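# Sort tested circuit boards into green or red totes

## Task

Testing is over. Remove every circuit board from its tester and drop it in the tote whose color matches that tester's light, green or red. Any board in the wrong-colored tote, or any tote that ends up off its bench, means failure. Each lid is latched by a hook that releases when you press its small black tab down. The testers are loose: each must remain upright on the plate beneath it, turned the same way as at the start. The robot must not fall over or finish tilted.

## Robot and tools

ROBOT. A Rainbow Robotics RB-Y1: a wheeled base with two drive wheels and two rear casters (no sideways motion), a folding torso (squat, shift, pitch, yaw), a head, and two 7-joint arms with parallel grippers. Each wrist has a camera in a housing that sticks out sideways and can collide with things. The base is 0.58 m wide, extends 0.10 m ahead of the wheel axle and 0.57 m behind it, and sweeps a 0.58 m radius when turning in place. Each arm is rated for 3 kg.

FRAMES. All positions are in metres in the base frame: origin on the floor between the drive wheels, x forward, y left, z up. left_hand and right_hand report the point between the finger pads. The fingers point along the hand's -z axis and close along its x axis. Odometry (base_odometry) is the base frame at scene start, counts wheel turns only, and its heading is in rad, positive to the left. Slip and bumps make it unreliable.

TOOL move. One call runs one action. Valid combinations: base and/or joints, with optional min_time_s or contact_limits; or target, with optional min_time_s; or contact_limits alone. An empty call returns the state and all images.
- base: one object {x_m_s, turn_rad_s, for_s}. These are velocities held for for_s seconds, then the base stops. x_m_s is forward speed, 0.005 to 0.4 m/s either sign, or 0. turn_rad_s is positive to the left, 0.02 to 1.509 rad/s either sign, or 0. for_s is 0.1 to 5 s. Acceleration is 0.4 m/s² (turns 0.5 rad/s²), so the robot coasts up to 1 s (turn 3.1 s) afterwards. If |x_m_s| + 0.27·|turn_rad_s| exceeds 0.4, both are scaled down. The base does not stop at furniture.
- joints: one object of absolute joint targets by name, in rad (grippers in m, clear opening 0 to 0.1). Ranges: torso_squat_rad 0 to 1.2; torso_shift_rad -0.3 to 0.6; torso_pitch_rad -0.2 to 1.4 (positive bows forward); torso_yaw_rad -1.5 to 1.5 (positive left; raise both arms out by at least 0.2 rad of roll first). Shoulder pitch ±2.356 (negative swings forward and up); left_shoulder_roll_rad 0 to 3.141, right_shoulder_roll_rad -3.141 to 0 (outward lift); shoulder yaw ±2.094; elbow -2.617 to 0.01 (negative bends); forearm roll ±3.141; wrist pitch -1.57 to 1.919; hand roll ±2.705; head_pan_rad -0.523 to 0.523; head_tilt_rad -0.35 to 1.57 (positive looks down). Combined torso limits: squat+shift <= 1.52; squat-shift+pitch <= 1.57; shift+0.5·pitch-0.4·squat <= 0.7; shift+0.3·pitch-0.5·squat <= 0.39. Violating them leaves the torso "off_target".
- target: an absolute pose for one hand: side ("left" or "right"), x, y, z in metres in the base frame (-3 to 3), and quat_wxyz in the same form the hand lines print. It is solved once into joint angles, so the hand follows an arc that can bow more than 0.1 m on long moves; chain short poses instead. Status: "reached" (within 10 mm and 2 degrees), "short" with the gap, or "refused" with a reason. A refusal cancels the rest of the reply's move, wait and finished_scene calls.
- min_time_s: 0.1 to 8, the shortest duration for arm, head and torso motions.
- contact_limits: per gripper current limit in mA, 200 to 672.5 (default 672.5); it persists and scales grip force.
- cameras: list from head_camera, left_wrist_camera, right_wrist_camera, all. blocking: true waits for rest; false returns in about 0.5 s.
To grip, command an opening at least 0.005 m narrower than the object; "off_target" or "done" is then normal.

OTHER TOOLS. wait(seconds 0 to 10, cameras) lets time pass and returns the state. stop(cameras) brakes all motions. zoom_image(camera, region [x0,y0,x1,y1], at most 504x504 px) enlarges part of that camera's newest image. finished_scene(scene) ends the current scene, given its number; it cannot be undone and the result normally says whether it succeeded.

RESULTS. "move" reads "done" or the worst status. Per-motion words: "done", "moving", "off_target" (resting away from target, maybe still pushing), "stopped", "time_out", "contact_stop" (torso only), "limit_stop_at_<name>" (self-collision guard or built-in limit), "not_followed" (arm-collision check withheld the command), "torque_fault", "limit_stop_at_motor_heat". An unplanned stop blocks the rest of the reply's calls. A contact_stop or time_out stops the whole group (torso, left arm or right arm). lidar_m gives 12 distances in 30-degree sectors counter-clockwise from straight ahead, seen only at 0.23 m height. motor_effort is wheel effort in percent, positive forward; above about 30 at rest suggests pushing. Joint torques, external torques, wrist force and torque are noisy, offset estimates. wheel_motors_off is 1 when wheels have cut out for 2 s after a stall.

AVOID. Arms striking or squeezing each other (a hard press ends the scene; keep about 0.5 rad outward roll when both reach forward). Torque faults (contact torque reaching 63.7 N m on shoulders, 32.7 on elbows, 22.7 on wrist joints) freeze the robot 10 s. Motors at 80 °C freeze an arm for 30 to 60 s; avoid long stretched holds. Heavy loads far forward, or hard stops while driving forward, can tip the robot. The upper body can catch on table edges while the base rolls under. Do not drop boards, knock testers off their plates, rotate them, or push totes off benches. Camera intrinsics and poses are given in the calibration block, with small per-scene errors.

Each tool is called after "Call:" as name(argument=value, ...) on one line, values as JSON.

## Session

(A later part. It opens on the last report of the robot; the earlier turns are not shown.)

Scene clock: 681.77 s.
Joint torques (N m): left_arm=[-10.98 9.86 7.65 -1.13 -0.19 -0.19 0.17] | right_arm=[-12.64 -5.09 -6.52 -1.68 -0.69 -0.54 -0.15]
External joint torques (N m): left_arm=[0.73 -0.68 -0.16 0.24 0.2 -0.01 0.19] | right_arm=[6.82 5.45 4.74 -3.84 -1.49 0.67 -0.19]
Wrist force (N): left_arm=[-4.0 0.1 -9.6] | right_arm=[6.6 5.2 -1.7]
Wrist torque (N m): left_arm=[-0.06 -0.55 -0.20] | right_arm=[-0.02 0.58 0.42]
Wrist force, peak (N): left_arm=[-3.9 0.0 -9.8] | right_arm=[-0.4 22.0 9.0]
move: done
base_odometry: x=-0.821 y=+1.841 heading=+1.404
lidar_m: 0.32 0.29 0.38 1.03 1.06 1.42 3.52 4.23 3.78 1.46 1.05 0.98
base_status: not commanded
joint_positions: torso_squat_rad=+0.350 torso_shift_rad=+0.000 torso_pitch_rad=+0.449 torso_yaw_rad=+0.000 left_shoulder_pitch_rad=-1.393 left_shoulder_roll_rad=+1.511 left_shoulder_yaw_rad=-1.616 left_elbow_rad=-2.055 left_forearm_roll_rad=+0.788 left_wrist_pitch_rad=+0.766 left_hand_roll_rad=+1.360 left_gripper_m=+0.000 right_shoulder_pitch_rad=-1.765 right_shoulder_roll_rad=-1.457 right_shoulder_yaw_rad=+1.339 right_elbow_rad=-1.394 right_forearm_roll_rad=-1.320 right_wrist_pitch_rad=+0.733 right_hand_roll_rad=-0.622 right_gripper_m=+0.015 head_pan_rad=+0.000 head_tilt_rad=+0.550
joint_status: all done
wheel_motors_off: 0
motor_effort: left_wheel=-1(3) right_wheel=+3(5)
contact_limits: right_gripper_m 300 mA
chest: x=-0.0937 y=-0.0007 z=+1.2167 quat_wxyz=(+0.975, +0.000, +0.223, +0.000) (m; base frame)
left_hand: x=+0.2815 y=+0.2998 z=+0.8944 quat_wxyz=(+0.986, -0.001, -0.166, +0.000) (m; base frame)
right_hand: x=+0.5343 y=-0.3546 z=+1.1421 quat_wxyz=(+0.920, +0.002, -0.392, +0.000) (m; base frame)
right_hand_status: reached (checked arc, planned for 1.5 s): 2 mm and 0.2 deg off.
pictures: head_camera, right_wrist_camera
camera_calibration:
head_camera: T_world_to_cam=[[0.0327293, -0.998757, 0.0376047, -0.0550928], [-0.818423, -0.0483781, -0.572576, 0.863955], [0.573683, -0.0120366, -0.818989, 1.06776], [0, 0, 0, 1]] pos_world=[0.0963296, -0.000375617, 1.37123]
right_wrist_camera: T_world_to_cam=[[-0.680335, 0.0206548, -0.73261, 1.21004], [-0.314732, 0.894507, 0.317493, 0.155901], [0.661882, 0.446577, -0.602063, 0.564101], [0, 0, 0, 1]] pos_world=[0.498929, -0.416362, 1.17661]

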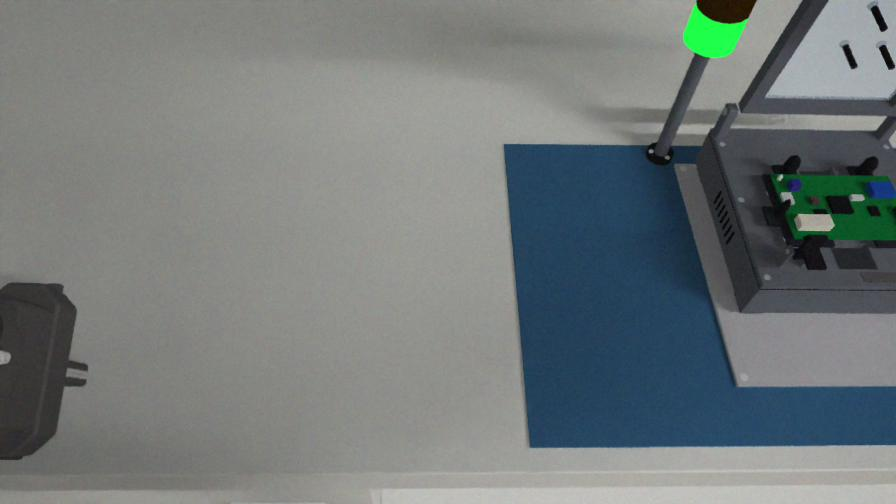

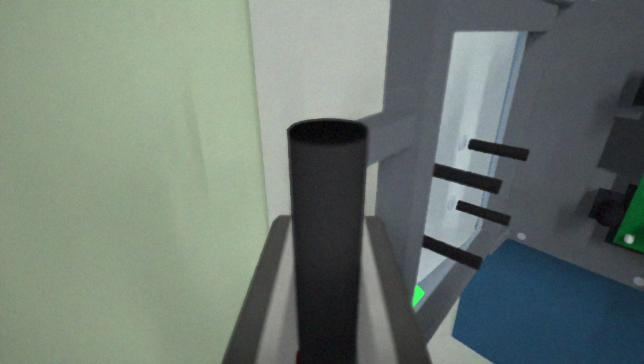

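Call:
move(target={"side":"right","x":0.524,"y":-0.354,"z":1.142,"quat_wxyz":[0.92,0,-0.391,0]}, min_time_s=1, cameras=["head_camera"])

Call:
move(joints={"right_gripper_m":0.03}, cameras=["right_wrist_camera"])

Call:
move(target={"side":"right","x":0.512,"y":-0.354,"z":1.154,"quat_wxyz":[0.92,0,-0.391,0]}, min_time_s=1, cameras=["head_camera","right_wrist_camera"])

Scene clock: 690.90 s.
Joint torques (N m): left_arm=[-11.02 9.93 7.77 -0.97 -0.2 -0.16 0.15] | right_arm=[-15.72 -7.16 -9.74 -1.45 -0.34 -1.23 -0.26]
External joint torques (N m): left_arm=[0.69 -0.62 -0.03 0.4 0.19 0.02 0.17] | right_arm=[3.17 3.27 1.69 -3.66 -1.17 -0.04 -0.3]
Wrist force (N): left_arm=[-3.8 0.0 -9.6] | right_arm=[0.6 3.7 -11.6]
Wrist torque (N m): left_arm=[-0.04 -0.53 -0.21] | right_arm=[0.02 0.44 0.44]
Wrist force, peak (N): left_arm=[-4.0 0.2 -9.8] | right_arm=[3.3 10.6 -8.1]
move: done
base_odometry: x=-0.821 y=+1.841 heading=+1.404
lidar_m: 0.32 0.29 0.37 1.03 1.06 1.41 3.52 4.23 3.78 1.45 1.07 0.98
base_status: not commanded
joint_positions: torso_squat_rad=+0.350 torso_shift_rad=+0.000 torso_pitch_rad=+0.450 torso_yaw_rad=+0.000 left_shoulder_pitch_rad=-1.393 left_shoulder_roll_rad=+1.511 left_shoulder_yaw_rad=-1.616 left_elbow_rad=-2.055 left_forearm_roll_rad=+0.788 left_wrist_pitch_rad=+0.766 left_hand_roll_rad=+1.360 left_gripper_m=+0.000 right_shoulder_pitch_rad=-1.762 right_shoulder_roll_rad=-1.491 right_shoulder_yaw_rad=+1.342 right_elbow_rad=-1.454 right_forearm_roll_rad=-1.297 right_wrist_pitch_rad=+0.738 right_hand_roll_rad=-0.662 right_gripper_m=+0.015 head_pan_rad=+0.000 head_tilt_rad=+0.550
joint_status: all done
wheel_motors_off: 0
motor_effort: left_wheel=-3(4) right_wheel=+3(4)
contact_limits: right_gripper_m 300 mA
chest: x=-0.0936 y=-0.0008 z=+1.2167 quat_wxyz=(+0.975, +0.000, +0.223, +0.000) (m; base frame)
left_hand: x=+0.2815 y=+0.2999 z=+0.8944 quat_wxyz=(+0.986, -0.001, -0.166, +0.000) (m; base frame)
right_hand: x=+0.5248 y=-0.3546 z=+1.1424 quat_wxyz=(+0.920, +0.000, -0.391, +0.000) (m; base frame)
right_hand_status: reached (checked arc, planned for 1.0 s): 1 mm and 0.1 deg off.
pictures: head_camera
camera_calibration:
head_camera: T_world_to_cam=[[0.0327926, -0.998758, 0.0375188, -0.0550802], [-0.8185, -0.048379, -0.572466, 0.863831], [0.57357, -0.0119365, -0.81907, 1.06774], [0, 0, 0, 1]] pos_world=[0.0964296, -0.000475448, 1.37113]

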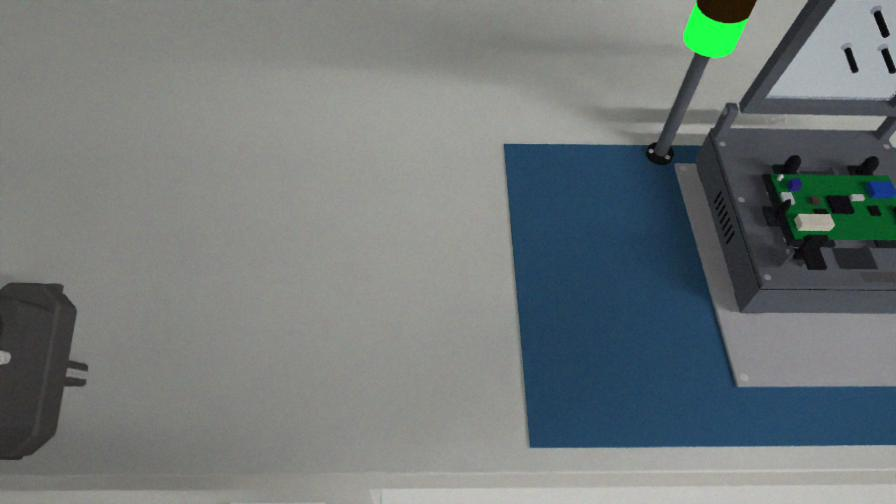

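Scene clock: 691.53 s.
Joint torques (N m): left_arm=[-10.99 9.82 7.77 -1.12 -0.19 -0.14 0.15] | right_arm=[-11.86 -7.33 -6.5 0.77 -0.23 0.17 -0.24]
External joint torques (N m): left_arm=[0.72 -0.72 -0.03 0.24 0.2 0.04 0.17] | right_arm=[7.03 3.08 4.93 -1.43 -1.06 1.36 -0.28]
Wrist force (N): left_arm=[-4.0 0.2 -9.5] | right_arm=[6.8 9.0 0.7]
Wrist torque (N m): left_arm=[-0.08 -0.56 -0.21] | right_arm=[-0.01 0.56 0.43]
Wrist force, peak (N): left_arm=[-3.9 -0.2 -9.8] | right_arm=[-2.5 11.3 -11.2]
move: done
base_odometry: x=-0.821 y=+1.841 heading=+1.404
lidar_m: 0.32 0.28 0.37 1.03 1.06 1.42 3.52 4.23 3.79 1.47 1.05 0.97
base_status: not commanded
joint_positions: torso_squat_rad=+0.350 torso_shift_rad=+0.000 torso_pitch_rad=+0.449 torso_yaw_rad=+0.000 left_shoulder_pitch_rad=-1.393 left_shoulder_roll_rad=+1.511 left_shoulder_yaw_rad=-1.616 left_elbow_rad=-2.055 left_forearm_roll_rad=+0.788 left_wrist_pitch_rad=+0.766 left_hand_roll_rad=+1.360 left_gripper_m=+0.000 right_shoulder_pitch_rad=-1.763 right_shoulder_roll_rad=-1.491 right_shoulder_yaw_rad=+1.342 right_elbow_rad=-1.454 right_forearm_roll_rad=-1.297 right_wrist_pitch_rad=+0.737 right_hand_roll_rad=-0.662 right_gripper_m=+0.030 head_pan_rad=+0.000 head_tilt_rad=+0.550
joint_status: all done
wheel_motors_off: 0
motor_effort: left_wheel=-1(4) right_wheel=+3(6)
contact_limits: right_gripper_m 300 mA
chest: x=-0.0938 y=-0.0007 z=+1.2168 quat_wxyz=(+0.975, +0.000, +0.223, +0.000) (m; base frame)
left_hand: x=+0.2814 y=+0.2999 z=+0.8945 quat_wxyz=(+0.986, -0.001, -0.166, +0.000) (m; base frame)
right_hand: x=+0.5250 y=-0.3539 z=+1.1435 quat_wxyz=(+0.920, +0.001, -0.392, +0.000) (m; base frame)
pictures: right_wrist_camera
camera_calibration:
right_wrist_camera: T_world_to_cam=[[-0.680577, 0.0203572, -0.732393, 1.20446], [-0.314054, 0.895021, 0.316713, 0.152621], [0.661955, 0.445559, -0.602738, 0.571079], [0, 0, 0, 1]] pos_world=[0.489629, -0.415568, 1.17801]

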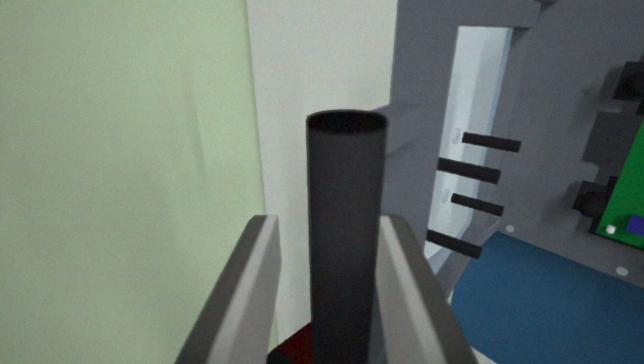

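Scene clock: 692.87 s.
Joint torques (N m): left_arm=[-11.16 9.81 7.78 -1.05 -0.19 -0.12 0.18] | right_arm=[-17.75 -11.11 -12.32 1.59 0.86 -0.87 -0.33]
External joint torques (N m): left_arm=[0.55 -0.74 -0.02 0.32 0.2 0.06 0.2] | right_arm=[0.33 -1.1 -0.71 -0.69 -0.01 0.28 -0.37]
Wrist force (N): left_arm=[-4.0 0.1 -9.5] | right_arm=[-2.6 10.4 -11.1]
Wrist torque (N m): left_arm=[-0.07 -0.56 -0.20] | right_arm=[-0.04 0.57 0.48]
Wrist force, peak (N): left_arm=[-3.8 0.1 -9.8] | right_arm=[-2.7 10.9 -11.3]
move: done
base_odometry: x=-0.821 y=+1.841 heading=+1.404
lidar_m: 0.31 0.28 0.37 1.02 1.05 1.42 3.52 4.22 3.79 1.46 1.06 0.98
base_status: not commanded
joint_positions: torso_squat_rad=+0.350 torso_shift_rad=+0.000 torso_pitch_rad=+0.450 torso_yaw_rad=+0.000 left_shoulder_pitch_rad=-1.393 left_shoulder_roll_rad=+1.511 left_shoulder_yaw_rad=-1.616 left_elbow_rad=-2.055 left_forearm_roll_rad=+0.788 left_wrist_pitch_rad=+0.766 left_hand_roll_rad=+1.360 left_gripper_m=+0.000 right_shoulder_pitch_rad=-1.775 right_shoulder_roll_rad=-1.542 right_shoulder_yaw_rad=+1.336 right_elbow_rad=-1.529 right_forearm_roll_rad=-1.291 right_wrist_pitch_rad=+0.764 right_hand_roll_rad=-0.691 right_gripper_m=+0.030 head_pan_rad=+0.000 head_tilt_rad=+0.550
joint_status: all done
wheel_motors_off: 0
motor_effort: left_wheel=-3(4) right_wheel=+5(5)
contact_limits: right_gripper_m 300 mA
chest: x=-0.0936 y=-0.0007 z=+1.2167 quat_wxyz=(+0.975, +0.000, +0.223, +0.000) (m; base frame)
left_hand: x=+0.2814 y=+0.2999 z=+0.8943 quat_wxyz=(+0.986, -0.001, -0.166, +0.000) (m; base frame)
right_hand: x=+0.5122 y=-0.3539 z=+1.1536 quat_wxyz=(+0.920, +0.000, -0.391, +0.000) (m; base frame)
right_hand_status: reached (checked arc, planned for 1.0 s): 0 mm and 0.0 deg off.
pictures: head_camera, right_wrist_camera
camera_calibration:
head_camera: T_world_to_cam=[[0.0328796, -0.998753, 0.0375704, -0.0550591], [-0.818576, -0.0484783, -0.572349, 0.863683], [0.573457, -0.0119356, -0.819149, 1.06786], [0, 0, 0, 1]] pos_world=[0.0964296, -0.000375085, 1.37113]
right_wrist_camera: T_world_to_cam=[[-0.68201, 0.0201664, -0.731065, 1.2023], [-0.312317, 0.895855, 0.316073, 0.145628], [0.661302, 0.443889, -0.604683, 0.58769], [0, 0, 0, 1]] pos_world=[0.476824, -0.415577, 1.1883]

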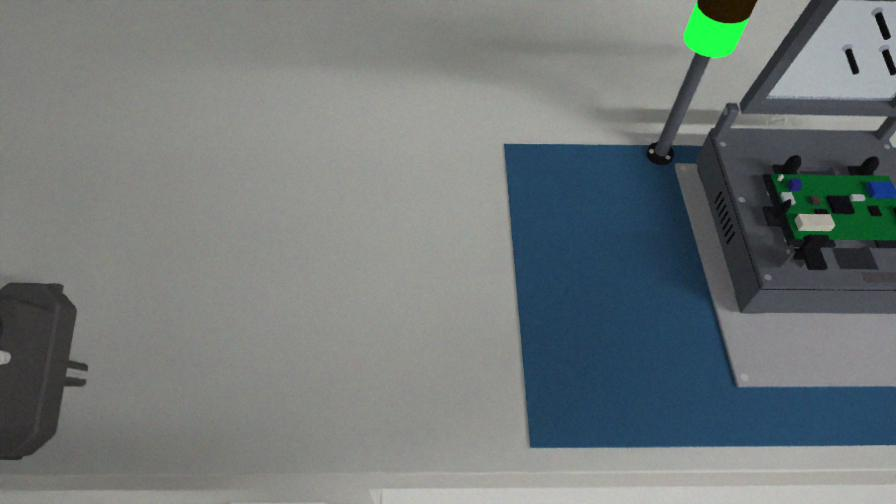

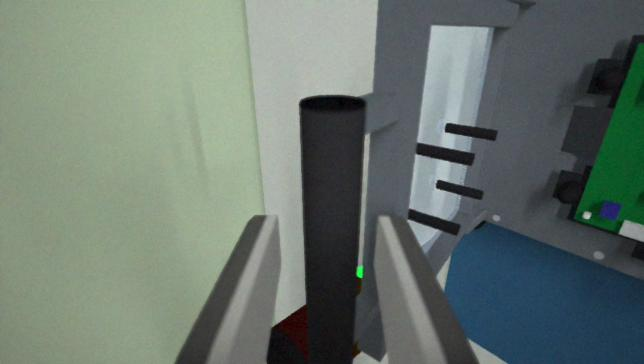

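Call:
move(target={"side":"right","x":0.492,"y":-0.354,"z":1.173,"quat_wxyz":[0.92,0,-0.391,0]}, min_time_s=1)

Call:
move(target={"side":"right","x":0.46,"y":-0.354,"z":1.2,"quat_wxyz":[0.92,0,-0.391,0]}, min_time_s=1, cameras=["head_camera","right_wrist_camera"])

Call:
move(target={"side":"right","x":0.37,"y":-0.34,"z":1.15,"quat_wxyz":[0.985,0,-0.174,0]}, min_time_s=2)

Call:
move(target={"side":"right","x":0.41,"y":-0.34,"z":1.06,"quat_wxyz":[1,0,0,0]}, min_time_s=2, cameras=["right_wrist_camera"])

Scene clock: 701.33 s.
Joint torques (N m): left_arm=[-11.12 9.92 7.77 -1.07 -0.17 -0.08 0.17] | right_arm=[-16.65 -10.43 -12.47 1.86 0.38 -0.94 -0.32]
External joint torques (N m): left_arm=[0.58 -0.63 -0.03 0.3 0.22 0.1 0.19] | right_arm=[0.11 -1.14 -0.7 -0.59 -0.54 0.2 -0.36]
Wrist force (N): left_arm=[-4.0 0.1 -9.5] | right_arm=[-2.6 10.7 -11.1]
Wrist torque (N m): left_arm=[-0.05 -0.55 -0.20] | right_arm=[-0.08 0.57 0.48]
Wrist force, peak (N): left_arm=[-4.2 0.2 -9.8] | right_arm=[-2.7 11.0 -11.4]
move: done
base_odometry: x=-0.821 y=+1.841 heading=+1.404
lidar_m: 0.32 0.28 0.38 1.02 1.06 1.41 3.52 4.23 3.79 1.47 1.06 0.98
base_status: not commanded
joint_positions: torso_squat_rad=+0.350 torso_shift_rad=+0.000 torso_pitch_rad=+0.450 torso_yaw_rad=+0.000 left_shoulder_pitch_rad=-1.393 left_shoulder_roll_rad=+1.511 left_shoulder_yaw_rad=-1.616 left_elbow_rad=-2.055 left_forearm_roll_rad=+0.788 left_wrist_pitch_rad=+0.766 left_hand_roll_rad=+1.360 left_gripper_m=+0.000 right_shoulder_pitch_rad=-1.799 right_shoulder_roll_rad=-1.621 right_shoulder_yaw_rad=+1.320 right_elbow_rad=-1.633 right_forearm_roll_rad=-1.299 right_wrist_pitch_rad=+0.808 right_hand_roll_rad=-0.717 right_gripper_m=+0.030 head_pan_rad=+0.000 head_tilt_rad=+0.550
joint_status: all done
wheel_motors_off: 0
motor_effort: left_wheel=-3(4) right_wheel=+4(5)
contact_limits: right_gripper_m 300 mA
chest: x=-0.0936 y=-0.0007 z=+1.2167 quat_wxyz=(+0.975, +0.000, +0.223, +0.000) (m; base frame)
left_hand: x=+0.2814 y=+0.2999 z=+0.8943 quat_wxyz=(+0.986, -0.001, -0.166, +0.000) (m; base frame)
right_hand: x=+0.4921 y=-0.3539 z=+1.1728 quat_wxyz=(+0.920, +0.000, -0.391, +0.000) (m; base frame)
right_hand_status: reached (checked arc, planned for 1.0 s): 0 mm and 0.0 deg off.
pictures: none

Scene clock: 702.67 s.
Joint torques (N m): left_arm=[-11.09 9.72 7.75 -1.07 -0.24 -0.23 0.15] | right_arm=[-14.69 -9.11 -12.21 2.1 0.45 -1 -0.32]
External joint torques (N m): left_arm=[0.62 -0.83 -0.05 0.29 0.15 -0.05 0.17] | right_arm=[0.02 -0.99 -0.45 -0.68 -0.53 0.1 -0.36]
Wrist force (N): left_arm=[-3.7 0.0 -9.5] | right_arm=[-2.5 10.8 -10.8]
Wrist torque (N m): left_arm=[-0.06 -0.52 -0.21] | right_arm=[-0.08 0.57 0.49]
Wrist force, peak (N): left_arm=[-3.7 0.3 -9.8] | right_arm=[-2.9 11.1 -11.4]
move: done
base_odometry: x=-0.821 y=+1.841 heading=+1.404
lidar_m: 0.31 0.28 0.37 1.03 1.06 1.40 3.52 4.23 3.79 1.47 1.06 0.98
base_status: not commanded
joint_positions: torso_squat_rad=+0.350 torso_shift_rad=+0.000 torso_pitch_rad=+0.450 torso_yaw_rad=+0.000 left_shoulder_pitch_rad=-1.393 left_shoulder_roll_rad=+1.511 left_shoulder_yaw_rad=-1.616 left_elbow_rad=-2.055 left_forearm_roll_rad=+0.788 left_wrist_pitch_rad=+0.766 left_hand_roll_rad=+1.360 left_gripper_m=+0.000 right_shoulder_pitch_rad=-1.834 right_shoulder_roll_rad=-1.737 right_shoulder_yaw_rad=+1.293 right_elbow_rad=-1.777 right_forearm_roll_rad=-1.328 right_wrist_pitch_rad=+0.870 right_hand_roll_rad=-0.742 right_gripper_m=+0.030 head_pan_rad=+0.000 head_tilt_rad=+0.550
joint_status: all done
wheel_motors_off: 0
motor_effort: left_wheel=-1(4) right_wheel=+3(4)
contact_limits: right_gripper_m 300 mA
chest: x=-0.0936 y=-0.0007 z=+1.2167 quat_wxyz=(+0.975, +0.000, +0.223, +0.000) (m; base frame)
left_hand: x=+0.2815 y=+0.2999 z=+0.8943 quat_wxyz=(+0.986, -0.001, -0.166, +0.000) (m; base frame)
right_hand: x=+0.4602 y=-0.3540 z=+1.1997 quat_wxyz=(+0.920, +0.000, -0.391, +0.000) (m; base frame)
right_hand_status: reached (checked arc, planned for 1.0 s): 0 mm and 0.0 deg off.
pictures: head_camera, right_wrist_camera
camera_calibration:
head_camera: T_world_to_cam=[[0.0328792, -0.998753, 0.0375701, -0.055062], [-0.818576, -0.0484778, -0.572349, 0.863765], [0.573457, -0.0119356, -0.819149, 1.0678], [0, 0, 0, 1]] pos_world=[0.0965296, -0.000375087, 1.37113]
right_wrist_camera: T_world_to_cam=[[-0.681827, 0.0199699, -0.73124, 1.2006], [-0.312414, 0.895928, 0.31577, 0.115262], [0.661444, 0.443751, -0.604629, 0.64977], [0, 0, 0, 1]] pos_world=[0.424825, -0.415578, 1.2344]

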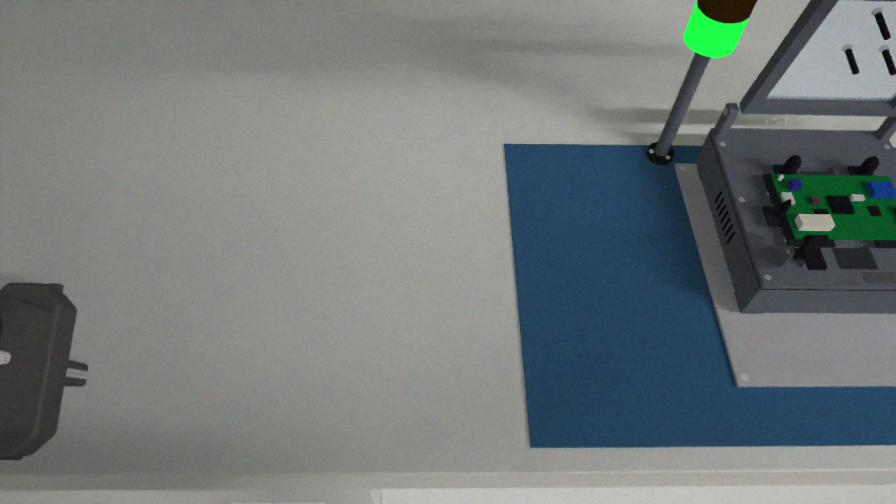

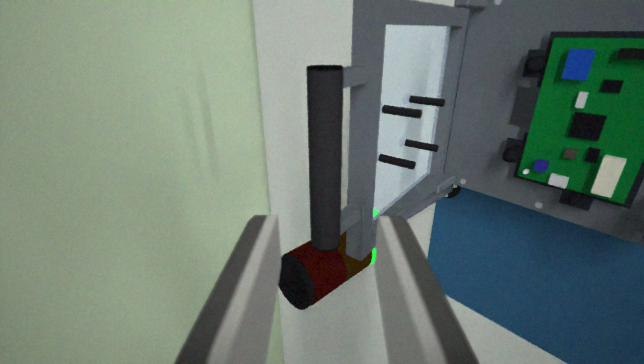

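Scene clock: 705.00 s.
Joint torques (N m): left_arm=[-11.04 9.73 7.8 -1.06 -0.21 -0.15 0.12] | right_arm=[-14.44 -4.71 -11.71 1.82 0.19 -0.4 0.33]
External joint torques (N m): left_arm=[0.66 -0.82 0 0.31 0.18 0.03 0.13] | right_arm=[-0.38 2.58 -0.68 -0.81 -0.45 0.19 0.31]
Wrist force (N): left_arm=[-3.9 0.2 -9.6] | right_arm=[0.1 10.6 -12.7]
Wrist torque (N m): left_arm=[-0.07 -0.54 -0.20] | right_arm=[-0.04 0.71 0.49]
Wrist force, peak (N): left_arm=[-4.2 0.0 -9.7] | right_arm=[-0.1 10.9 -12.5]
move: done
base_odometry: x=-0.821 y=+1.841 heading=+1.404
lidar_m: 0.32 0.28 0.37 1.03 1.06 1.42 3.52 4.23 3.79 1.47 1.06 0.98
base_status: not commanded
joint_positions: torso_squat_rad=+0.350 torso_shift_rad=+0.000 torso_pitch_rad=+0.450 torso_yaw_rad=+0.000 left_shoulder_pitch_rad=-1.393 left_shoulder_roll_rad=+1.511 left_shoulder_yaw_rad=-1.616 left_elbow_rad=-2.055 left_forearm_roll_rad=+0.788 left_wrist_pitch_rad=+0.766 left_hand_roll_rad=+1.360 left_gripper_m=+0.000 right_shoulder_pitch_rad=-1.867 right_shoulder_roll_rad=-1.728 right_shoulder_yaw_rad=+1.293 right_elbow_rad=-1.811 right_forearm_roll_rad=-1.642 right_wrist_pitch_rad=+1.260 right_hand_roll_rad=-0.630 right_gripper_m=+0.030 head_pan_rad=+0.000 head_tilt_rad=+0.550
joint_status: all done
wheel_motors_off: 0
motor_effort: left_wheel=-3(4) right_wheel=+3(5)
contact_limits: right_gripper_m 300 mA
chest: x=-0.0936 y=-0.0007 z=+1.2167 quat_wxyz=(+0.975, +0.000, +0.223, +0.000) (m; base frame)
left_hand: x=+0.2815 y=+0.2999 z=+0.8943 quat_wxyz=(+0.986, -0.001, -0.166, +0.000) (m; base frame)
right_hand: x=+0.3699 y=-0.3403 z=+1.1500 quat_wxyz=(+0.985, +0.000, -0.174, +0.000) (m; base frame)
right_hand_status: reached (checked arc, planned for 2.0 s): 0 mm and 0.1 deg off.
pictures: none

Scene clock: 707.33 s.
Joint torques (N m): left_arm=[-11.12 9.77 7.76 -1.09 -0.19 -0.22 0.17] | right_arm=[-18.37 -8.32 -7.89 2.29 -0.19 0.08 0.21]
External joint torques (N m): left_arm=[0.58 -0.77 -0.04 0.28 0.21 -0.04 0.19] | right_arm=[2.57 1.69 1.07 0.53 -0.45 0.12 0.21]
Wrist force (N): left_arm=[-4.0 0.0 -9.4] | right_arm=[2.5 10.5 -12.9]
Wrist torque (N m): left_arm=[-0.06 -0.56 -0.21] | right_arm=[-0.03 0.88 0.52]
Wrist force, peak (N): left_arm=[-4.0 0.2 -9.9] | right_arm=[2.0 10.7 -13.2]
move: done
base_odometry: x=-0.821 y=+1.841 heading=+1.404
lidar_m: 0.31 0.28 0.37 1.02 1.05 1.41 3.51 4.23 3.79 1.46 1.06 0.97
base_status: not commanded
joint_positions: torso_squat_rad=+0.350 torso_shift_rad=+0.000 torso_pitch_rad=+0.450 torso_yaw_rad=+0.000 left_shoulder_pitch_rad=-1.393 left_shoulder_roll_rad=+1.511 left_shoulder_yaw_rad=-1.616 left_elbow_rad=-2.055 left_forearm_roll_rad=+0.788 left_wrist_pitch_rad=+0.766 left_hand_roll_rad=+1.360 left_gripper_m=+0.000 right_shoulder_pitch_rad=-1.811 right_shoulder_roll_rad=-1.270 right_shoulder_yaw_rad=+1.377 right_elbow_rad=-1.126 right_forearm_roll_rad=-1.749 right_wrist_pitch_rad=+1.457 right_hand_roll_rad=-0.326 right_gripper_m=+0.030 head_pan_rad=+0.000 head_tilt_rad=+0.550
joint_status: all done
wheel_motors_off: 0
motor_effort: left_wheel=-2(4) right_wheel=+4(4)
contact_limits: right_gripper_m 300 mA
chest: x=-0.0935 y=-0.0007 z=+1.2167 quat_wxyz=(+0.975, +0.000, +0.223, +0.000) (m; base frame)
left_hand: x=+0.2815 y=+0.2999 z=+0.8943 quat_wxyz=(+0.986, -0.001, -0.166, +0.000) (m; base frame)
right_hand: x=+0.4100 y=-0.3399 z=+1.0604 quat_wxyz=(+1.000, +0.000, -0.001, +0.000) (m; base frame)
right_hand_status: reached (checked arc, planned for 2.0 s): 0 mm and 0.1 deg off.
pictures: right_wrist_camera
camera_calibration:
right_wrist_camera: T_world_to_cam=[[-0.999602, 0.0205189, -0.0193631, 0.439843], [0.00978444, 0.895861, 0.444226, -0.137282], [0.0264617, 0.44386, -0.895706, 1.16149], [0, 0, 0, 1]] pos_world=[0.410276, -0.401577, 1.10985]

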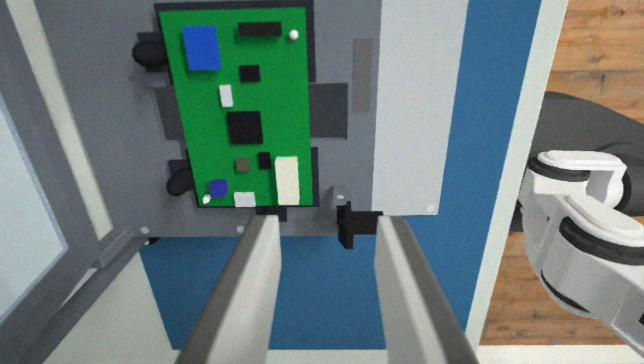

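Call:
move(joints={"right_gripper_m":0.087}, contact_limits={"right_gripper_m":672})

Call:
move(target={"side":"right","x":0.458,"y":-0.356,"z":0.98,"quat_wxyz":[1,0,0,0]}, min_time_s=2, cameras=["right_wrist_camera","head_camera"])

Scene clock: 723.23 s.
Joint torques (N m): left_arm=[-11.04 9.94 7.76 -1.09 -0.15 -0.15 0.14] | right_arm=[-18.37 -8.18 -7.81 2.36 -0.13 0.13 0.2]
External joint torques (N m): left_arm=[0.66 -0.61 -0.04 0.28 0.24 0.03 0.16] | right_arm=[2.57 1.84 1.15 0.61 -0.39 0.18 0.2]
Wrist force (N): left_arm=[-3.9 0.0 -9.4] | right_arm=[2.5 10.6 -12.9]
Wrist torque (N m): left_arm=[-0.04 -0.53 -0.20] | right_arm=[-0.04 0.90 0.50]
Wrist force, peak (N): left_arm=[-4.2 0.1 -10.0] | right_arm=[2.1 10.7 -13.2]
move: done
base_odometry: x=-0.821 y=+1.841 heading=+1.404
lidar_m: 0.31 0.28 0.38 1.03 1.06 1.41 3.52 4.23 3.78 1.47 1.05 0.97
base_status: not commanded
joint_positions: torso_squat_rad=+0.350 torso_shift_rad=+0.000 torso_pitch_rad=+0.450 torso_yaw_rad=+0.000 left_shoulder_pitch_rad=-1.393 left_shoulder_roll_rad=+1.511 left_shoulder_yaw_rad=-1.616 left_elbow_rad=-2.055 left_forearm_roll_rad=+0.788 left_wrist_pitch_rad=+0.766 left_hand_roll_rad=+1.360 left_gripper_m=+0.000 right_shoulder_pitch_rad=-1.811 right_shoulder_roll_rad=-1.270 right_shoulder_yaw_rad=+1.377 right_elbow_rad=-1.126 right_forearm_roll_rad=-1.749 right_wrist_pitch_rad=+1.457 right_hand_roll_rad=-0.326 right_gripper_m=+0.087 head_pan_rad=+0.000 head_tilt_rad=+0.550
joint_status: all done
wheel_motors_off: 0
motor_effort: left_wheel=-2(4) right_wheel=+2(5)
contact_limits: right_gripper_m 672 mA
chest: x=-0.0935 y=-0.0007 z=+1.2167 quat_wxyz=(+0.975, +0.000, +0.223, +0.000) (m; base frame)
left_hand: x=+0.2815 y=+0.2999 z=+0.8943 quat_wxyz=(+0.986, -0.001, -0.166, +0.000) (m; base frame)
right_hand: x=+0.4100 y=-0.3399 z=+1.0604 quat_wxyz=(+1.000, +0.000, -0.001, +0.000) (m; base frame)
pictures: none

Scene clock: 725.57 s.
Joint torques (N m): left_arm=[-11.06 9.77 7.83 -0.97 -0.17 -0.11 0.14] | right_arm=[-21.62 -9.81 -1.61 2.61 -0.17 -0.32 0.04]
External joint torques (N m): left_arm=[0.65 -0.77 0.03 0.4 0.22 0.07 0.16] | right_arm=[2.86 1.5 0.91 0.64 -0.43 -0.22 0.04]
Wrist force (N): left_arm=[-3.7 -0.1 -9.6] | right_arm=[1.9 10.8 -13.2]
Wrist torque (N m): left_arm=[-0.03 -0.52 -0.19] | right_arm=[-0.05 0.81 0.52]
Wrist force, peak (N): left_arm=[-4.1 0.0 -9.7] | right_arm=[1.9 11.0 -13.5]
move: done
base_odometry: x=-0.821 y=+1.841 heading=+1.404
lidar_m: 0.32 0.28 0.37 1.02 1.05 1.41 3.51 4.23 3.79 1.47 1.06 0.98
base_status: not commanded
joint_positions: torso_squat_rad=+0.350 torso_shift_rad=+0.000 torso_pitch_rad=+0.450 torso_yaw_rad=+0.000 left_shoulder_pitch_rad=-1.393 left_shoulder_roll_rad=+1.511 left_shoulder_yaw_rad=-1.616 left_elbow_rad=-2.055 left_forearm_roll_rad=+0.788 left_wrist_pitch_rad=+0.766 left_hand_roll_rad=+1.360 left_gripper_m=+0.000 right_shoulder_pitch_rad=-1.740 right_shoulder_roll_rad=-0.816 right_shoulder_yaw_rad=+1.384 right_elbow_rad=-0.269 right_forearm_roll_rad=-1.761 right_wrist_pitch_rad=+1.381 right_hand_roll_rad=+0.117 right_gripper_m=+0.087 head_pan_rad=+0.000 head_tilt_rad=+0.550
joint_status: all done
wheel_motors_off: 0
motor_effort: left_wheel=-2(4) right_wheel=+4(4)
contact_limits: right_gripper_m 672 mA
chest: x=-0.0935 y=-0.0007 z=+1.2167 quat_wxyz=(+0.975, +0.000, +0.223, +0.000) (m; base frame)
left_hand: x=+0.2815 y=+0.2999 z=+0.8943 quat_wxyz=(+0.986, -0.001, -0.166, +0.000) (m; base frame)
right_hand: x=+0.4575 y=-0.3558 z=+0.9804 quat_wxyz=(+1.000, -0.002, -0.008, +0.000) (m; base frame)
right_hand_status: reached (checked arc, planned for 2.0 s): 1 mm and 1.0 deg off.
pictures: head_camera, right_wrist_camera
camera_calibration:
head_camera: T_world_to_cam=[[0.0328792, -0.998753, 0.0375701, -0.055062], [-0.818576, -0.0484778, -0.572349, 0.863765], [0.573457, -0.0119356, -0.819149, 1.0678], [0, 0, 0, 1]] pos_world=[0.0965296, -0.000375087, 1.37113]
right_wrist_camera: T_world_to_cam=[[-0.999237, 0.0206369, -0.0331733, 0.499483], [0.00390754, 0.897639, 0.440714, -0.0812068], [0.0388726, 0.440248, -0.897034, 1.09003], [0, 0, 0, 1]] pos_world=[0.457046, -0.417298, 1.03016]

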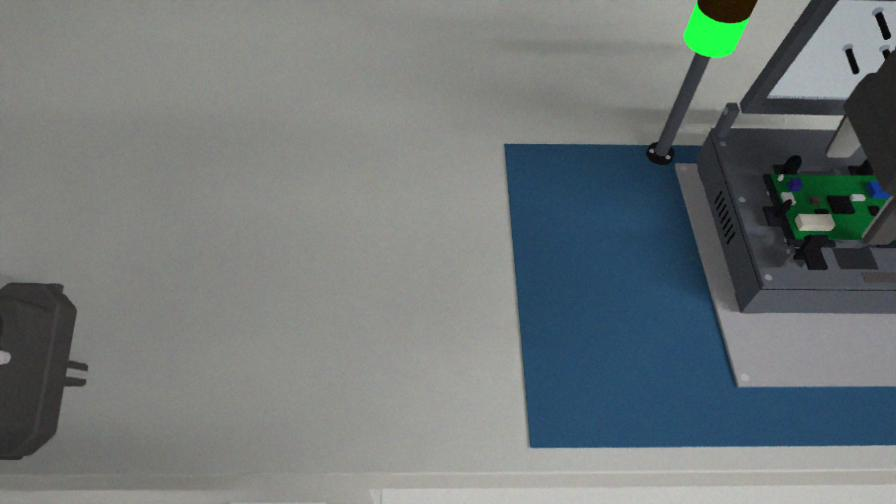

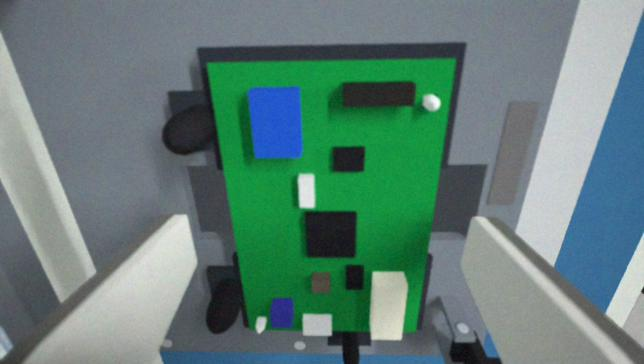

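Call:
move(target={"side":"right","x":0.40,"y":-0.356,"z":1.07,"quat_wxyz":[1,0,0,0]}, min_time_s=2)

Call:
move(base={"x_m_s":0.07,"for_s":1})

Call:
move(target={"side":"right","x":0.388,"y":-0.356,"z":0.98,"quat_wxyz":[1,0,0,0]}, min_time_s=2, cameras=["right_wrist_camera","head_camera"])

Scene clock: 734.40 s.
Joint torques (N m): left_arm=[-11.12 9.71 7.74 -1.03 -0.19 -0.19 0.08] | right_arm=[-19.45 -10.35 -9.88 1.38 0.21 0.07 -0.05]
External joint torques (N m): left_arm=[0.58 -0.84 -0.06 0.34 0.2 -0.01 0.1] | right_arm=[0.65 -0.24 -0.72 -0.36 -0.05 0.11 -0.05]
Wrist force (N): left_arm=[-4.1 0.3 -9.5] | right_arm=[2.3 10.5 -13.1]
Wrist torque (N m): left_arm=[-0.09 -0.57 -0.19] | right_arm=[-0.04 0.87 0.51]
Wrist force, peak (N): left_arm=[-4.1 0.1 -9.8] | right_arm=[2.0 11.0 -13.3]
move: done
base_odometry: x=-0.821 y=+1.841 heading=+1.404
lidar_m: 0.32 0.28 0.37 1.03 1.06 1.41 3.52 4.23 3.79 1.47 1.06 0.98
base_status: not commanded
joint_positions: torso_squat_rad=+0.350 torso_shift_rad=+0.000 torso_pitch_rad=+0.450 torso_yaw_rad=+0.000 left_shoulder_pitch_rad=-1.393 left_shoulder_roll_rad=+1.511 left_shoulder_yaw_rad=-1.616 left_elbow_rad=-2.055 left_forearm_roll_rad=+0.788 left_wrist_pitch_rad=+0.766 left_hand_roll_rad=+1.360 left_gripper_m=+0.000 right_shoulder_pitch_rad=-1.800 right_shoulder_roll_rad=-1.329 right_shoulder_yaw_rad=+1.353 right_elbow_rad=-1.163 right_forearm_roll_rad=-1.752 right_wrist_pitch_rad=+1.480 right_hand_roll_rad=-0.306 right_gripper_m=+0.087 head_pan_rad=+0.000 head_tilt_rad=+0.550
joint_status: all done
wheel_motors_off: 0
motor_effort: left_wheel=-3(4) right_wheel=+3(5)
contact_limits: right_gripper_m 672 mA
chest: x=-0.0935 y=-0.0007 z=+1.2167 quat_wxyz=(+0.975, +0.000, +0.223, +0.000) (m; base frame)
left_hand: x=+0.2815 y=+0.2999 z=+0.8943 quat_wxyz=(+0.986, -0.001, -0.166, +0.000) (m; base frame)
right_hand: x=+0.4000 y=-0.3558 z=+1.0701 quat_wxyz=(+1.000, +0.001, +0.001, +0.000) (m; base frame)
right_hand_status: reached (checked arc, planned for 2.0 s): 0 mm and 0.1 deg off.
pictures: none

Scene clock: 736.13 s.
Joint torques (N m): left_arm=[-10.89 9.71 7.91 -1.06 -0.1 -0.21 0.16] | right_arm=[-19.21 -10.43 -9.78 1.54 0.17 -0.43 -0.11]
External joint torques (N m): left_arm=[0.81 -0.83 0.11 0.31 0.29 -0.03 0.18] | right_arm=[0.89 -0.32 -0.63 -0.19 -0.08 -0.39 -0.11]
Wrist force (N): left_arm=[-3.8 0.2 -9.3] | right_arm=[2.1 10.5 -12.7]
Wrist torque (N m): left_arm=[-0.08 -0.53 -0.19] | right_arm=[-0.03 0.84 0.52]
Wrist force, peak (N): left_arm=[-4.0 0.0 -10.1] | right_arm=[2.3 10.7 -13.2]
move: done
base_odometry: x=-0.810 y=+1.910 heading=+1.403
lidar_m: 0.34 0.22 0.28 0.67 1.05 1.41 3.53 4.30 3.79 1.06 1.05 0.92
base_status: done (sent for 1 of 1 s)
joint_positions: torso_squat_rad=+0.350 torso_shift_rad=+0.000 torso_pitch_rad=+0.450 torso_yaw_rad=+0.000 left_shoulder_pitch_rad=-1.393 left_shoulder_roll_rad=+1.511 left_shoulder_yaw_rad=-1.616 left_elbow_rad=-2.055 left_forearm_roll_rad=+0.788 left_wrist_pitch_rad=+0.766 left_hand_roll_rad=+1.360 left_gripper_m=+0.000 right_shoulder_pitch_rad=-1.800 right_shoulder_roll_rad=-1.329 right_shoulder_yaw_rad=+1.353 right_elbow_rad=-1.163 right_forearm_roll_rad=-1.752 right_wrist_pitch_rad=+1.480 right_hand_roll_rad=-0.306 right_gripper_m=+0.087 head_pan_rad=+0.000 head_tilt_rad=+0.550
joint_status: not commanded
wheel_motors_off: 0
motor_effort: left_wheel=-3(20) right_wheel=+1(24)
contact_limits: right_gripper_m 672 mA
chest: x=-0.0935 y=-0.0007 z=+1.2167 quat_wxyz=(+0.975, +0.000, +0.223, +0.000) (m; base frame)
left_hand: x=+0.2815 y=+0.2999 z=+0.8942 quat_wxyz=(+0.986, -0.001, -0.166, +0.000) (m; base frame)
right_hand: x=+0.4000 y=-0.3558 z=+1.0700 quat_wxyz=(+1.000, +0.001, +0.001, +0.000) (m; base frame)
pictures: none

Scene clock: 747.80 s.
Joint torques (N m): left_arm=[-11.05 9.81 7.45 -1.01 -0.14 -0.05 0.15] | right_arm=[19.85 10.69 15.21 4.38 3.64 -4.38 -0.29]
External joint torques (N m): left_arm=[0.74 -0.66 -0.41 0.34 0.26 0.14 0.17] | right_arm=[39.66 22.48 24.44 2.57 3.37 -4.25 -0.29]
External joint torques when the fault began: right_arm=[64.82 40.15 38.81 0.27 1.2 -5.8 -1.92]
Wrist force (N): left_arm=[-4.2 0.2 -9.5] | right_arm=[-44.9 23.9 106.7]
Wrist torque (N m): left_arm=[-0.08 -0.58 -0.21] | right_arm=[-0.96 -4.98 0.50]
Wrist force, peak (N): left_arm=[-2.9 -1.5 -11.1] | right_arm=[-64.7 20.9 175.5]
move: torque_fault
TORQUE FAULT: right_shoulder_pitch_rad reached its load limit. The robot stopped for 10 seconds, dropped its targets and accepts commands again. The stop added 9.0 s to the call.
base_odometry: x=-0.810 y=+1.910 heading=+1.403
lidar_m: 0.34 0.21 0.28 0.68 1.06 1.40 3.40 4.29 3.79 1.07 1.06 0.92
base_status: not commanded
joint_positions: torso_squat_rad=+0.351 torso_shift_rad=-0.002 torso_pitch_rad=+0.444 torso_yaw_rad=-0.001 left_shoulder_pitch_rad=-1.393 left_shoulder_roll_rad=+1.511 left_shoulder_yaw_rad=-1.616 left_elbow_rad=-2.055 left_forearm_roll_rad=+0.788 left_wrist_pitch_rad=+0.766 left_hand_roll_rad=+1.360 left_gripper_m=+0.000 right_shoulder_pitch_rad=-1.669 right_shoulder_roll_rad=-1.313 right_shoulder_yaw_rad=+1.378 right_elbow_rad=-1.202 right_forearm_roll_rad=-1.726 right_wrist_pitch_rad=+1.283 right_hand_roll_rad=-0.330 right_gripper_m=+0.087 head_pan_rad=+0.000 head_tilt_rad=+0.550
joint_status: right_shoulder_pitch_rad torque_fault (moved +0.131 of +0.169); right_shoulder_roll_rad torque_fault (moved +0.016 of +0.038); right_shoulder_yaw_rad torque_fault (moved +0.025 of +0.049); right_elbow_rad torque_fault (moved -0.039 of -0.046); right_forearm_roll_rad torque_fault (moved +0.025 of +0.032); right_wrist_pitch_rad torque_fault (moved -0.197 of -0.221); right_hand_roll_rad torque_fault (moved -0.024 of -0.031)
wheel_motors_off: 0
on_its_own: right_shoulder_pitch_rad is held at -1.659, not at your -1.632, since a torque_fault; right_shoulder_roll_rad is held at -1.307, not at your -1.291, since a torque_fault; right_shoulder_yaw_rad is held at +1.384, not at your +1.401, since a torque_fault; right_elbow_rad is held at -1.201, not at your -1.209, since a torque_fault; right_forearm_roll_rad is held at -1.725, not at your -1.719, since a torque_fault; right_wrist_pitch_rad is held at +1.282, not at your +1.259, since a torque_fault; right_hand_roll_rad is held at -0.331, not at your -0.337, since a torque_fault
motor_effort: left_wheel=+9(37) right_wheel=+11(21)
contact_limits: right_gripper_m 672 mA
chest: x=-0.0967 y=+0.0005 z=+1.2173 quat_wxyz=(+0.975, -0.001, +0.220, +0.000) (m; base frame)
left_hand: x=+0.2803 y=+0.3002 z=+0.8964 quat_wxyz=(+0.986, -0.002, -0.169, +0.000) (m; base frame)
right_hand: x=+0.3978 y=-0.3569 z=+1.0098 quat_wxyz=(+1.000, +0.004, -0.021, -0.005) (m; base frame)
right_hand_status: short (checked arc, planned for 2.0 s): torque_fault, 31 mm and 2.6 deg off.
pictures: head_camera, right_wrist_camera
camera_calibration:
head_camera: T_world_to_cam=[[0.0323652, -0.998671, 0.0401073, -0.0569287], [-0.815293, -0.0495918, -0.576921, 0.867436], [0.578143, -0.014027, -0.815815, 1.06657], [0, 0, 0, 1]] pos_world=[0.0924259, 0.00112551, 1.37285]
right_wrist_camera: T_world_to_cam=[[-0.997768, 0.0302993, -0.0595115, 0.470215], [0.000145049, 0.892129, 0.451781, -0.104649], [0.0667805, 0.450764, -0.890142, 1.10491], [0, 0, 0, 1]] pos_world=[0.395393, -0.418943, 1.05879]

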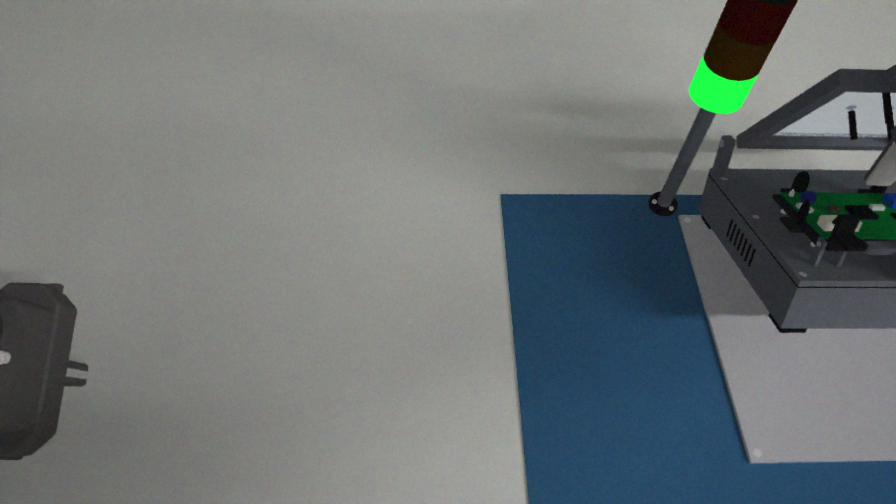

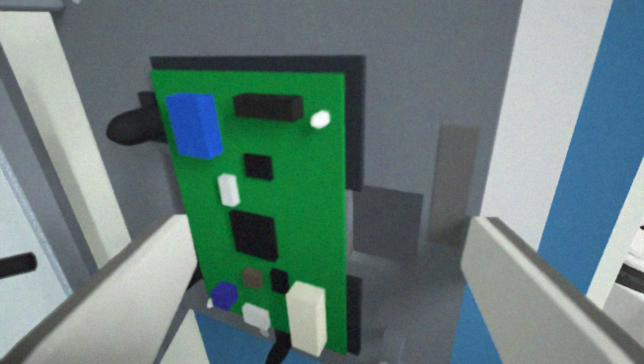

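Call:
move(target={"side":"right","x":0.395,"y":-0.356,"z":1.04,"quat_wxyz":[1,0,0,0]}, min_time_s=3, cameras=["right_wrist_camera","head_camera"])

Call:
move(target={"side":"right","x":0.393,"y":-0.356,"z":1.08,"quat_wxyz":[1,0,0,0]}, min_time_s=2, cameras=["right_wrist_camera","head_camera"])

Scene clock: 759.20 s.
Joint torques (N m): left_arm=[-11.03 10.07 7.36 -1 -0.18 -0.04 0.1] | right_arm=[-10.5 -8.11 -4.21 3.44 0.7 -0.93 0.22]
External joint torques (N m): left_arm=[0.69 -0.46 -0.45 0.36 0.21 0.14 0.12] | right_arm=[9.58 2.85 4.93 1.67 0.44 -0.89 0.22]
Wrist force (N): left_arm=[-3.9 0.4 -9.3] | right_arm=[-12.3 15.2 14.7]
Wrist torque (N m): left_arm=[-0.09 -0.55 -0.21] | right_arm=[-0.43 -1.19 0.63]
Wrist force, peak (N): left_arm=[-3.9 0.2 -10.1] | right_arm=[-45.0 24.1 107.1]
move: done
base_odometry: x=-0.810 y=+1.910 heading=+1.404
lidar_m: 0.34 0.22 0.28 0.68 1.06 1.40 3.40 4.28 3.79 1.06 1.06 0.92
base_status: not commanded
joint_positions: torso_squat_rad=+0.350 torso_shift_rad=-0.001 torso_pitch_rad=+0.449 torso_yaw_rad=+0.000 left_shoulder_pitch_rad=-1.393 left_shoulder_roll_rad=+1.511 left_shoulder_yaw_rad=-1.616 left_elbow_rad=-2.055 left_forearm_roll_rad=+0.788 left_wrist_pitch_rad=+0.766 left_hand_roll_rad=+1.360 left_gripper_m=+0.000 right_shoulder_pitch_rad=-1.736 right_shoulder_roll_rad=-1.313 right_shoulder_yaw_rad=+1.367 right_elbow_rad=-1.172 right_forearm_roll_rad=-1.744 right_wrist_pitch_rad=+1.402 right_hand_roll_rad=-0.309 right_gripper_m=+0.087 head_pan_rad=+0.000 head_tilt_rad=+0.550
joint_status: all done
wheel_motors_off: 0
motor_effort: left_wheel=+7(9) right_wheel=+1(13)
contact_limits: right_gripper_m 672 mA
chest: x=-0.0942 y=-0.0005 z=+1.2168 quat_wxyz=(+0.975, +0.000, +0.222, +0.000) (m; base frame)
left_hand: x=+0.2812 y=+0.3000 z=+0.8947 quat_wxyz=(+0.986, -0.001, -0.166, +0.000) (m; base frame)
right_hand: x=+0.3975 y=-0.3560 z=+1.0379 quat_wxyz=(+1.000, +0.002, +0.001, +0.000) (m; base frame)
right_hand_status: reached (checked arc, planned for 3.0 s): 3 mm and 0.2 deg off.
pictures: head_camera, right_wrist_camera
camera_calibration:
head_camera: T_world_to_cam=[[0.0328303, -0.99874, 0.0379677, -0.0552878], [-0.817925, -0.0486795, -0.573262, 0.864488], [0.574388, -0.0122343, -0.818492, 1.06752], [0, 0, 0, 1]] pos_world=[0.0957288, -0.0000748458, 1.37144]
right_wrist_camera: T_world_to_cam=[[-0.999691, 0.0195848, -0.0153236, 0.422774], [0.0106756, 0.894548, 0.446845, -0.116376], [0.0224591, 0.446543, -0.89448, 1.15014], [0, 0, 0, 1]] pos_world=[0.398055, -0.417762, 1.08725]

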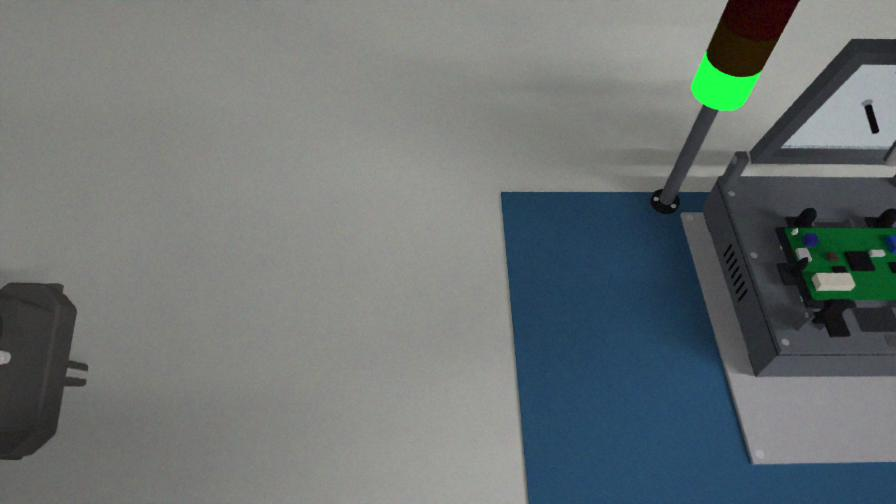

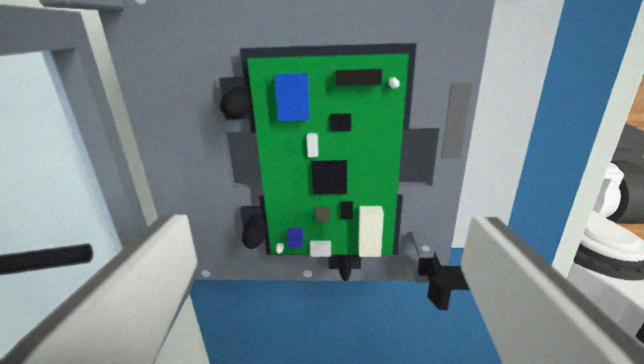

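Scene clock: 761.53 s.
Joint torques (N m): left_arm=[-11.07 10.07 7.62 -1.02 -0.17 -0.13 0.14] | right_arm=[-21.07 -11.78 -11.24 1.29 -0.14 -0.25 -0.29]
External joint torques (N m): left_arm=[0.63 -0.48 -0.18 0.35 0.22 0.05 0.16] | right_arm=[-1.41 -1.9 -1.86 -0.46 -0.4 -0.21 -0.29]
Wrist force (N): left_arm=[-4.0 -0.2 -9.5] | right_arm=[0.0 10.3 -15.4]
Wrist torque (N m): left_arm=[-0.03 -0.55 -0.20] | right_arm=[-0.03 0.85 0.52]
Wrist force, peak (N): left_arm=[-4.1 0.4 -9.7] | right_arm=[-12.3 15.1 14.7]
move: done
base_odometry: x=-0.810 y=+1.910 heading=+1.404
lidar_m: 0.34 0.22 0.28 0.68 1.05 1.40 3.41 4.30 3.79 1.06 1.06 0.91
base_status: not commanded
joint_positions: torso_squat_rad=+0.350 torso_shift_rad=+0.000 torso_pitch_rad=+0.450 torso_yaw_rad=+0.000 left_shoulder_pitch_rad=-1.393 left_shoulder_roll_rad=+1.511 left_shoulder_yaw_rad=-1.616 left_elbow_rad=-2.055 left_forearm_roll_rad=+0.788 left_wrist_pitch_rad=+0.766 left_hand_roll_rad=+1.360 left_gripper_m=+0.000 right_shoulder_pitch_rad=-1.809 right_shoulder_roll_rad=-1.361 right_shoulder_yaw_rad=+1.346 right_elbow_rad=-1.211 right_forearm_roll_rad=-1.755 right_wrist_pitch_rad=+1.495 right_hand_roll_rad=-0.327 right_gripper_m=+0.087 head_pan_rad=+0.000 head_tilt_rad=+0.550
joint_status: all done
wheel_motors_off: 0
motor_effort: left_wheel=+6(9) right_wheel=-1(3)
contact_limits: right_gripper_m 672 mA
chest: x=-0.0936 y=-0.0007 z=+1.2167 quat_wxyz=(+0.975, +0.000, +0.223, +0.000) (m; base frame)
left_hand: x=+0.2815 y=+0.2999 z=+0.8943 quat_wxyz=(+0.986, -0.001, -0.166, +0.000) (m; base frame)
right_hand: x=+0.3933 y=-0.3561 z=+1.0787 quat_wxyz=(+1.000, +0.000, +0.001, +0.000) (m; base frame)
right_hand_status: reached (checked arc, planned for 2.0 s): 1 mm and 0.1 deg off.
pictures: head_camera, right_wrist_camera
camera_calibration:
head_camera: T_world_to_cam=[[0.0328819, -0.998753, 0.0375674, -0.0549587], [-0.818623, -0.0484775, -0.572282, 0.863682], [0.573389, -0.0119358, -0.819196, 1.06787], [0, 0, 0, 1]] pos_world=[0.0965296, -0.000275089, 1.37113]
right_wrist_camera: T_world_to_cam=[[-0.99969, 0.0200318, -0.0148044, 0.418802], [0.0113758, 0.895911, 0.444087, -0.13123], [0.0221593, 0.443781, -0.895861, 1.18743], [0, 0, 0, 1]] pos_world=[0.393853, -0.417778, 1.12825]

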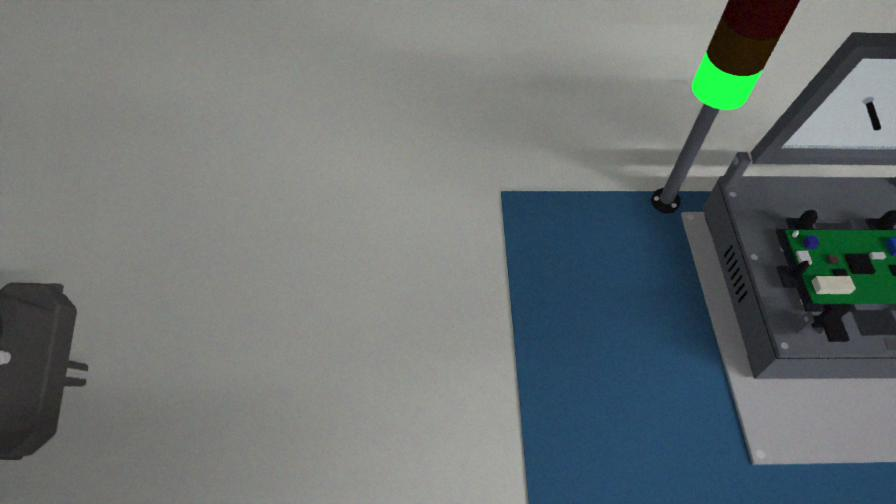

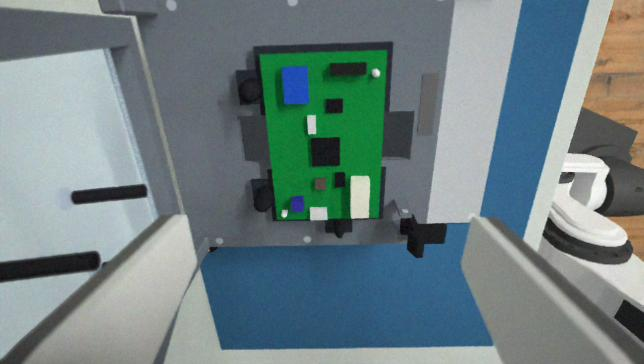

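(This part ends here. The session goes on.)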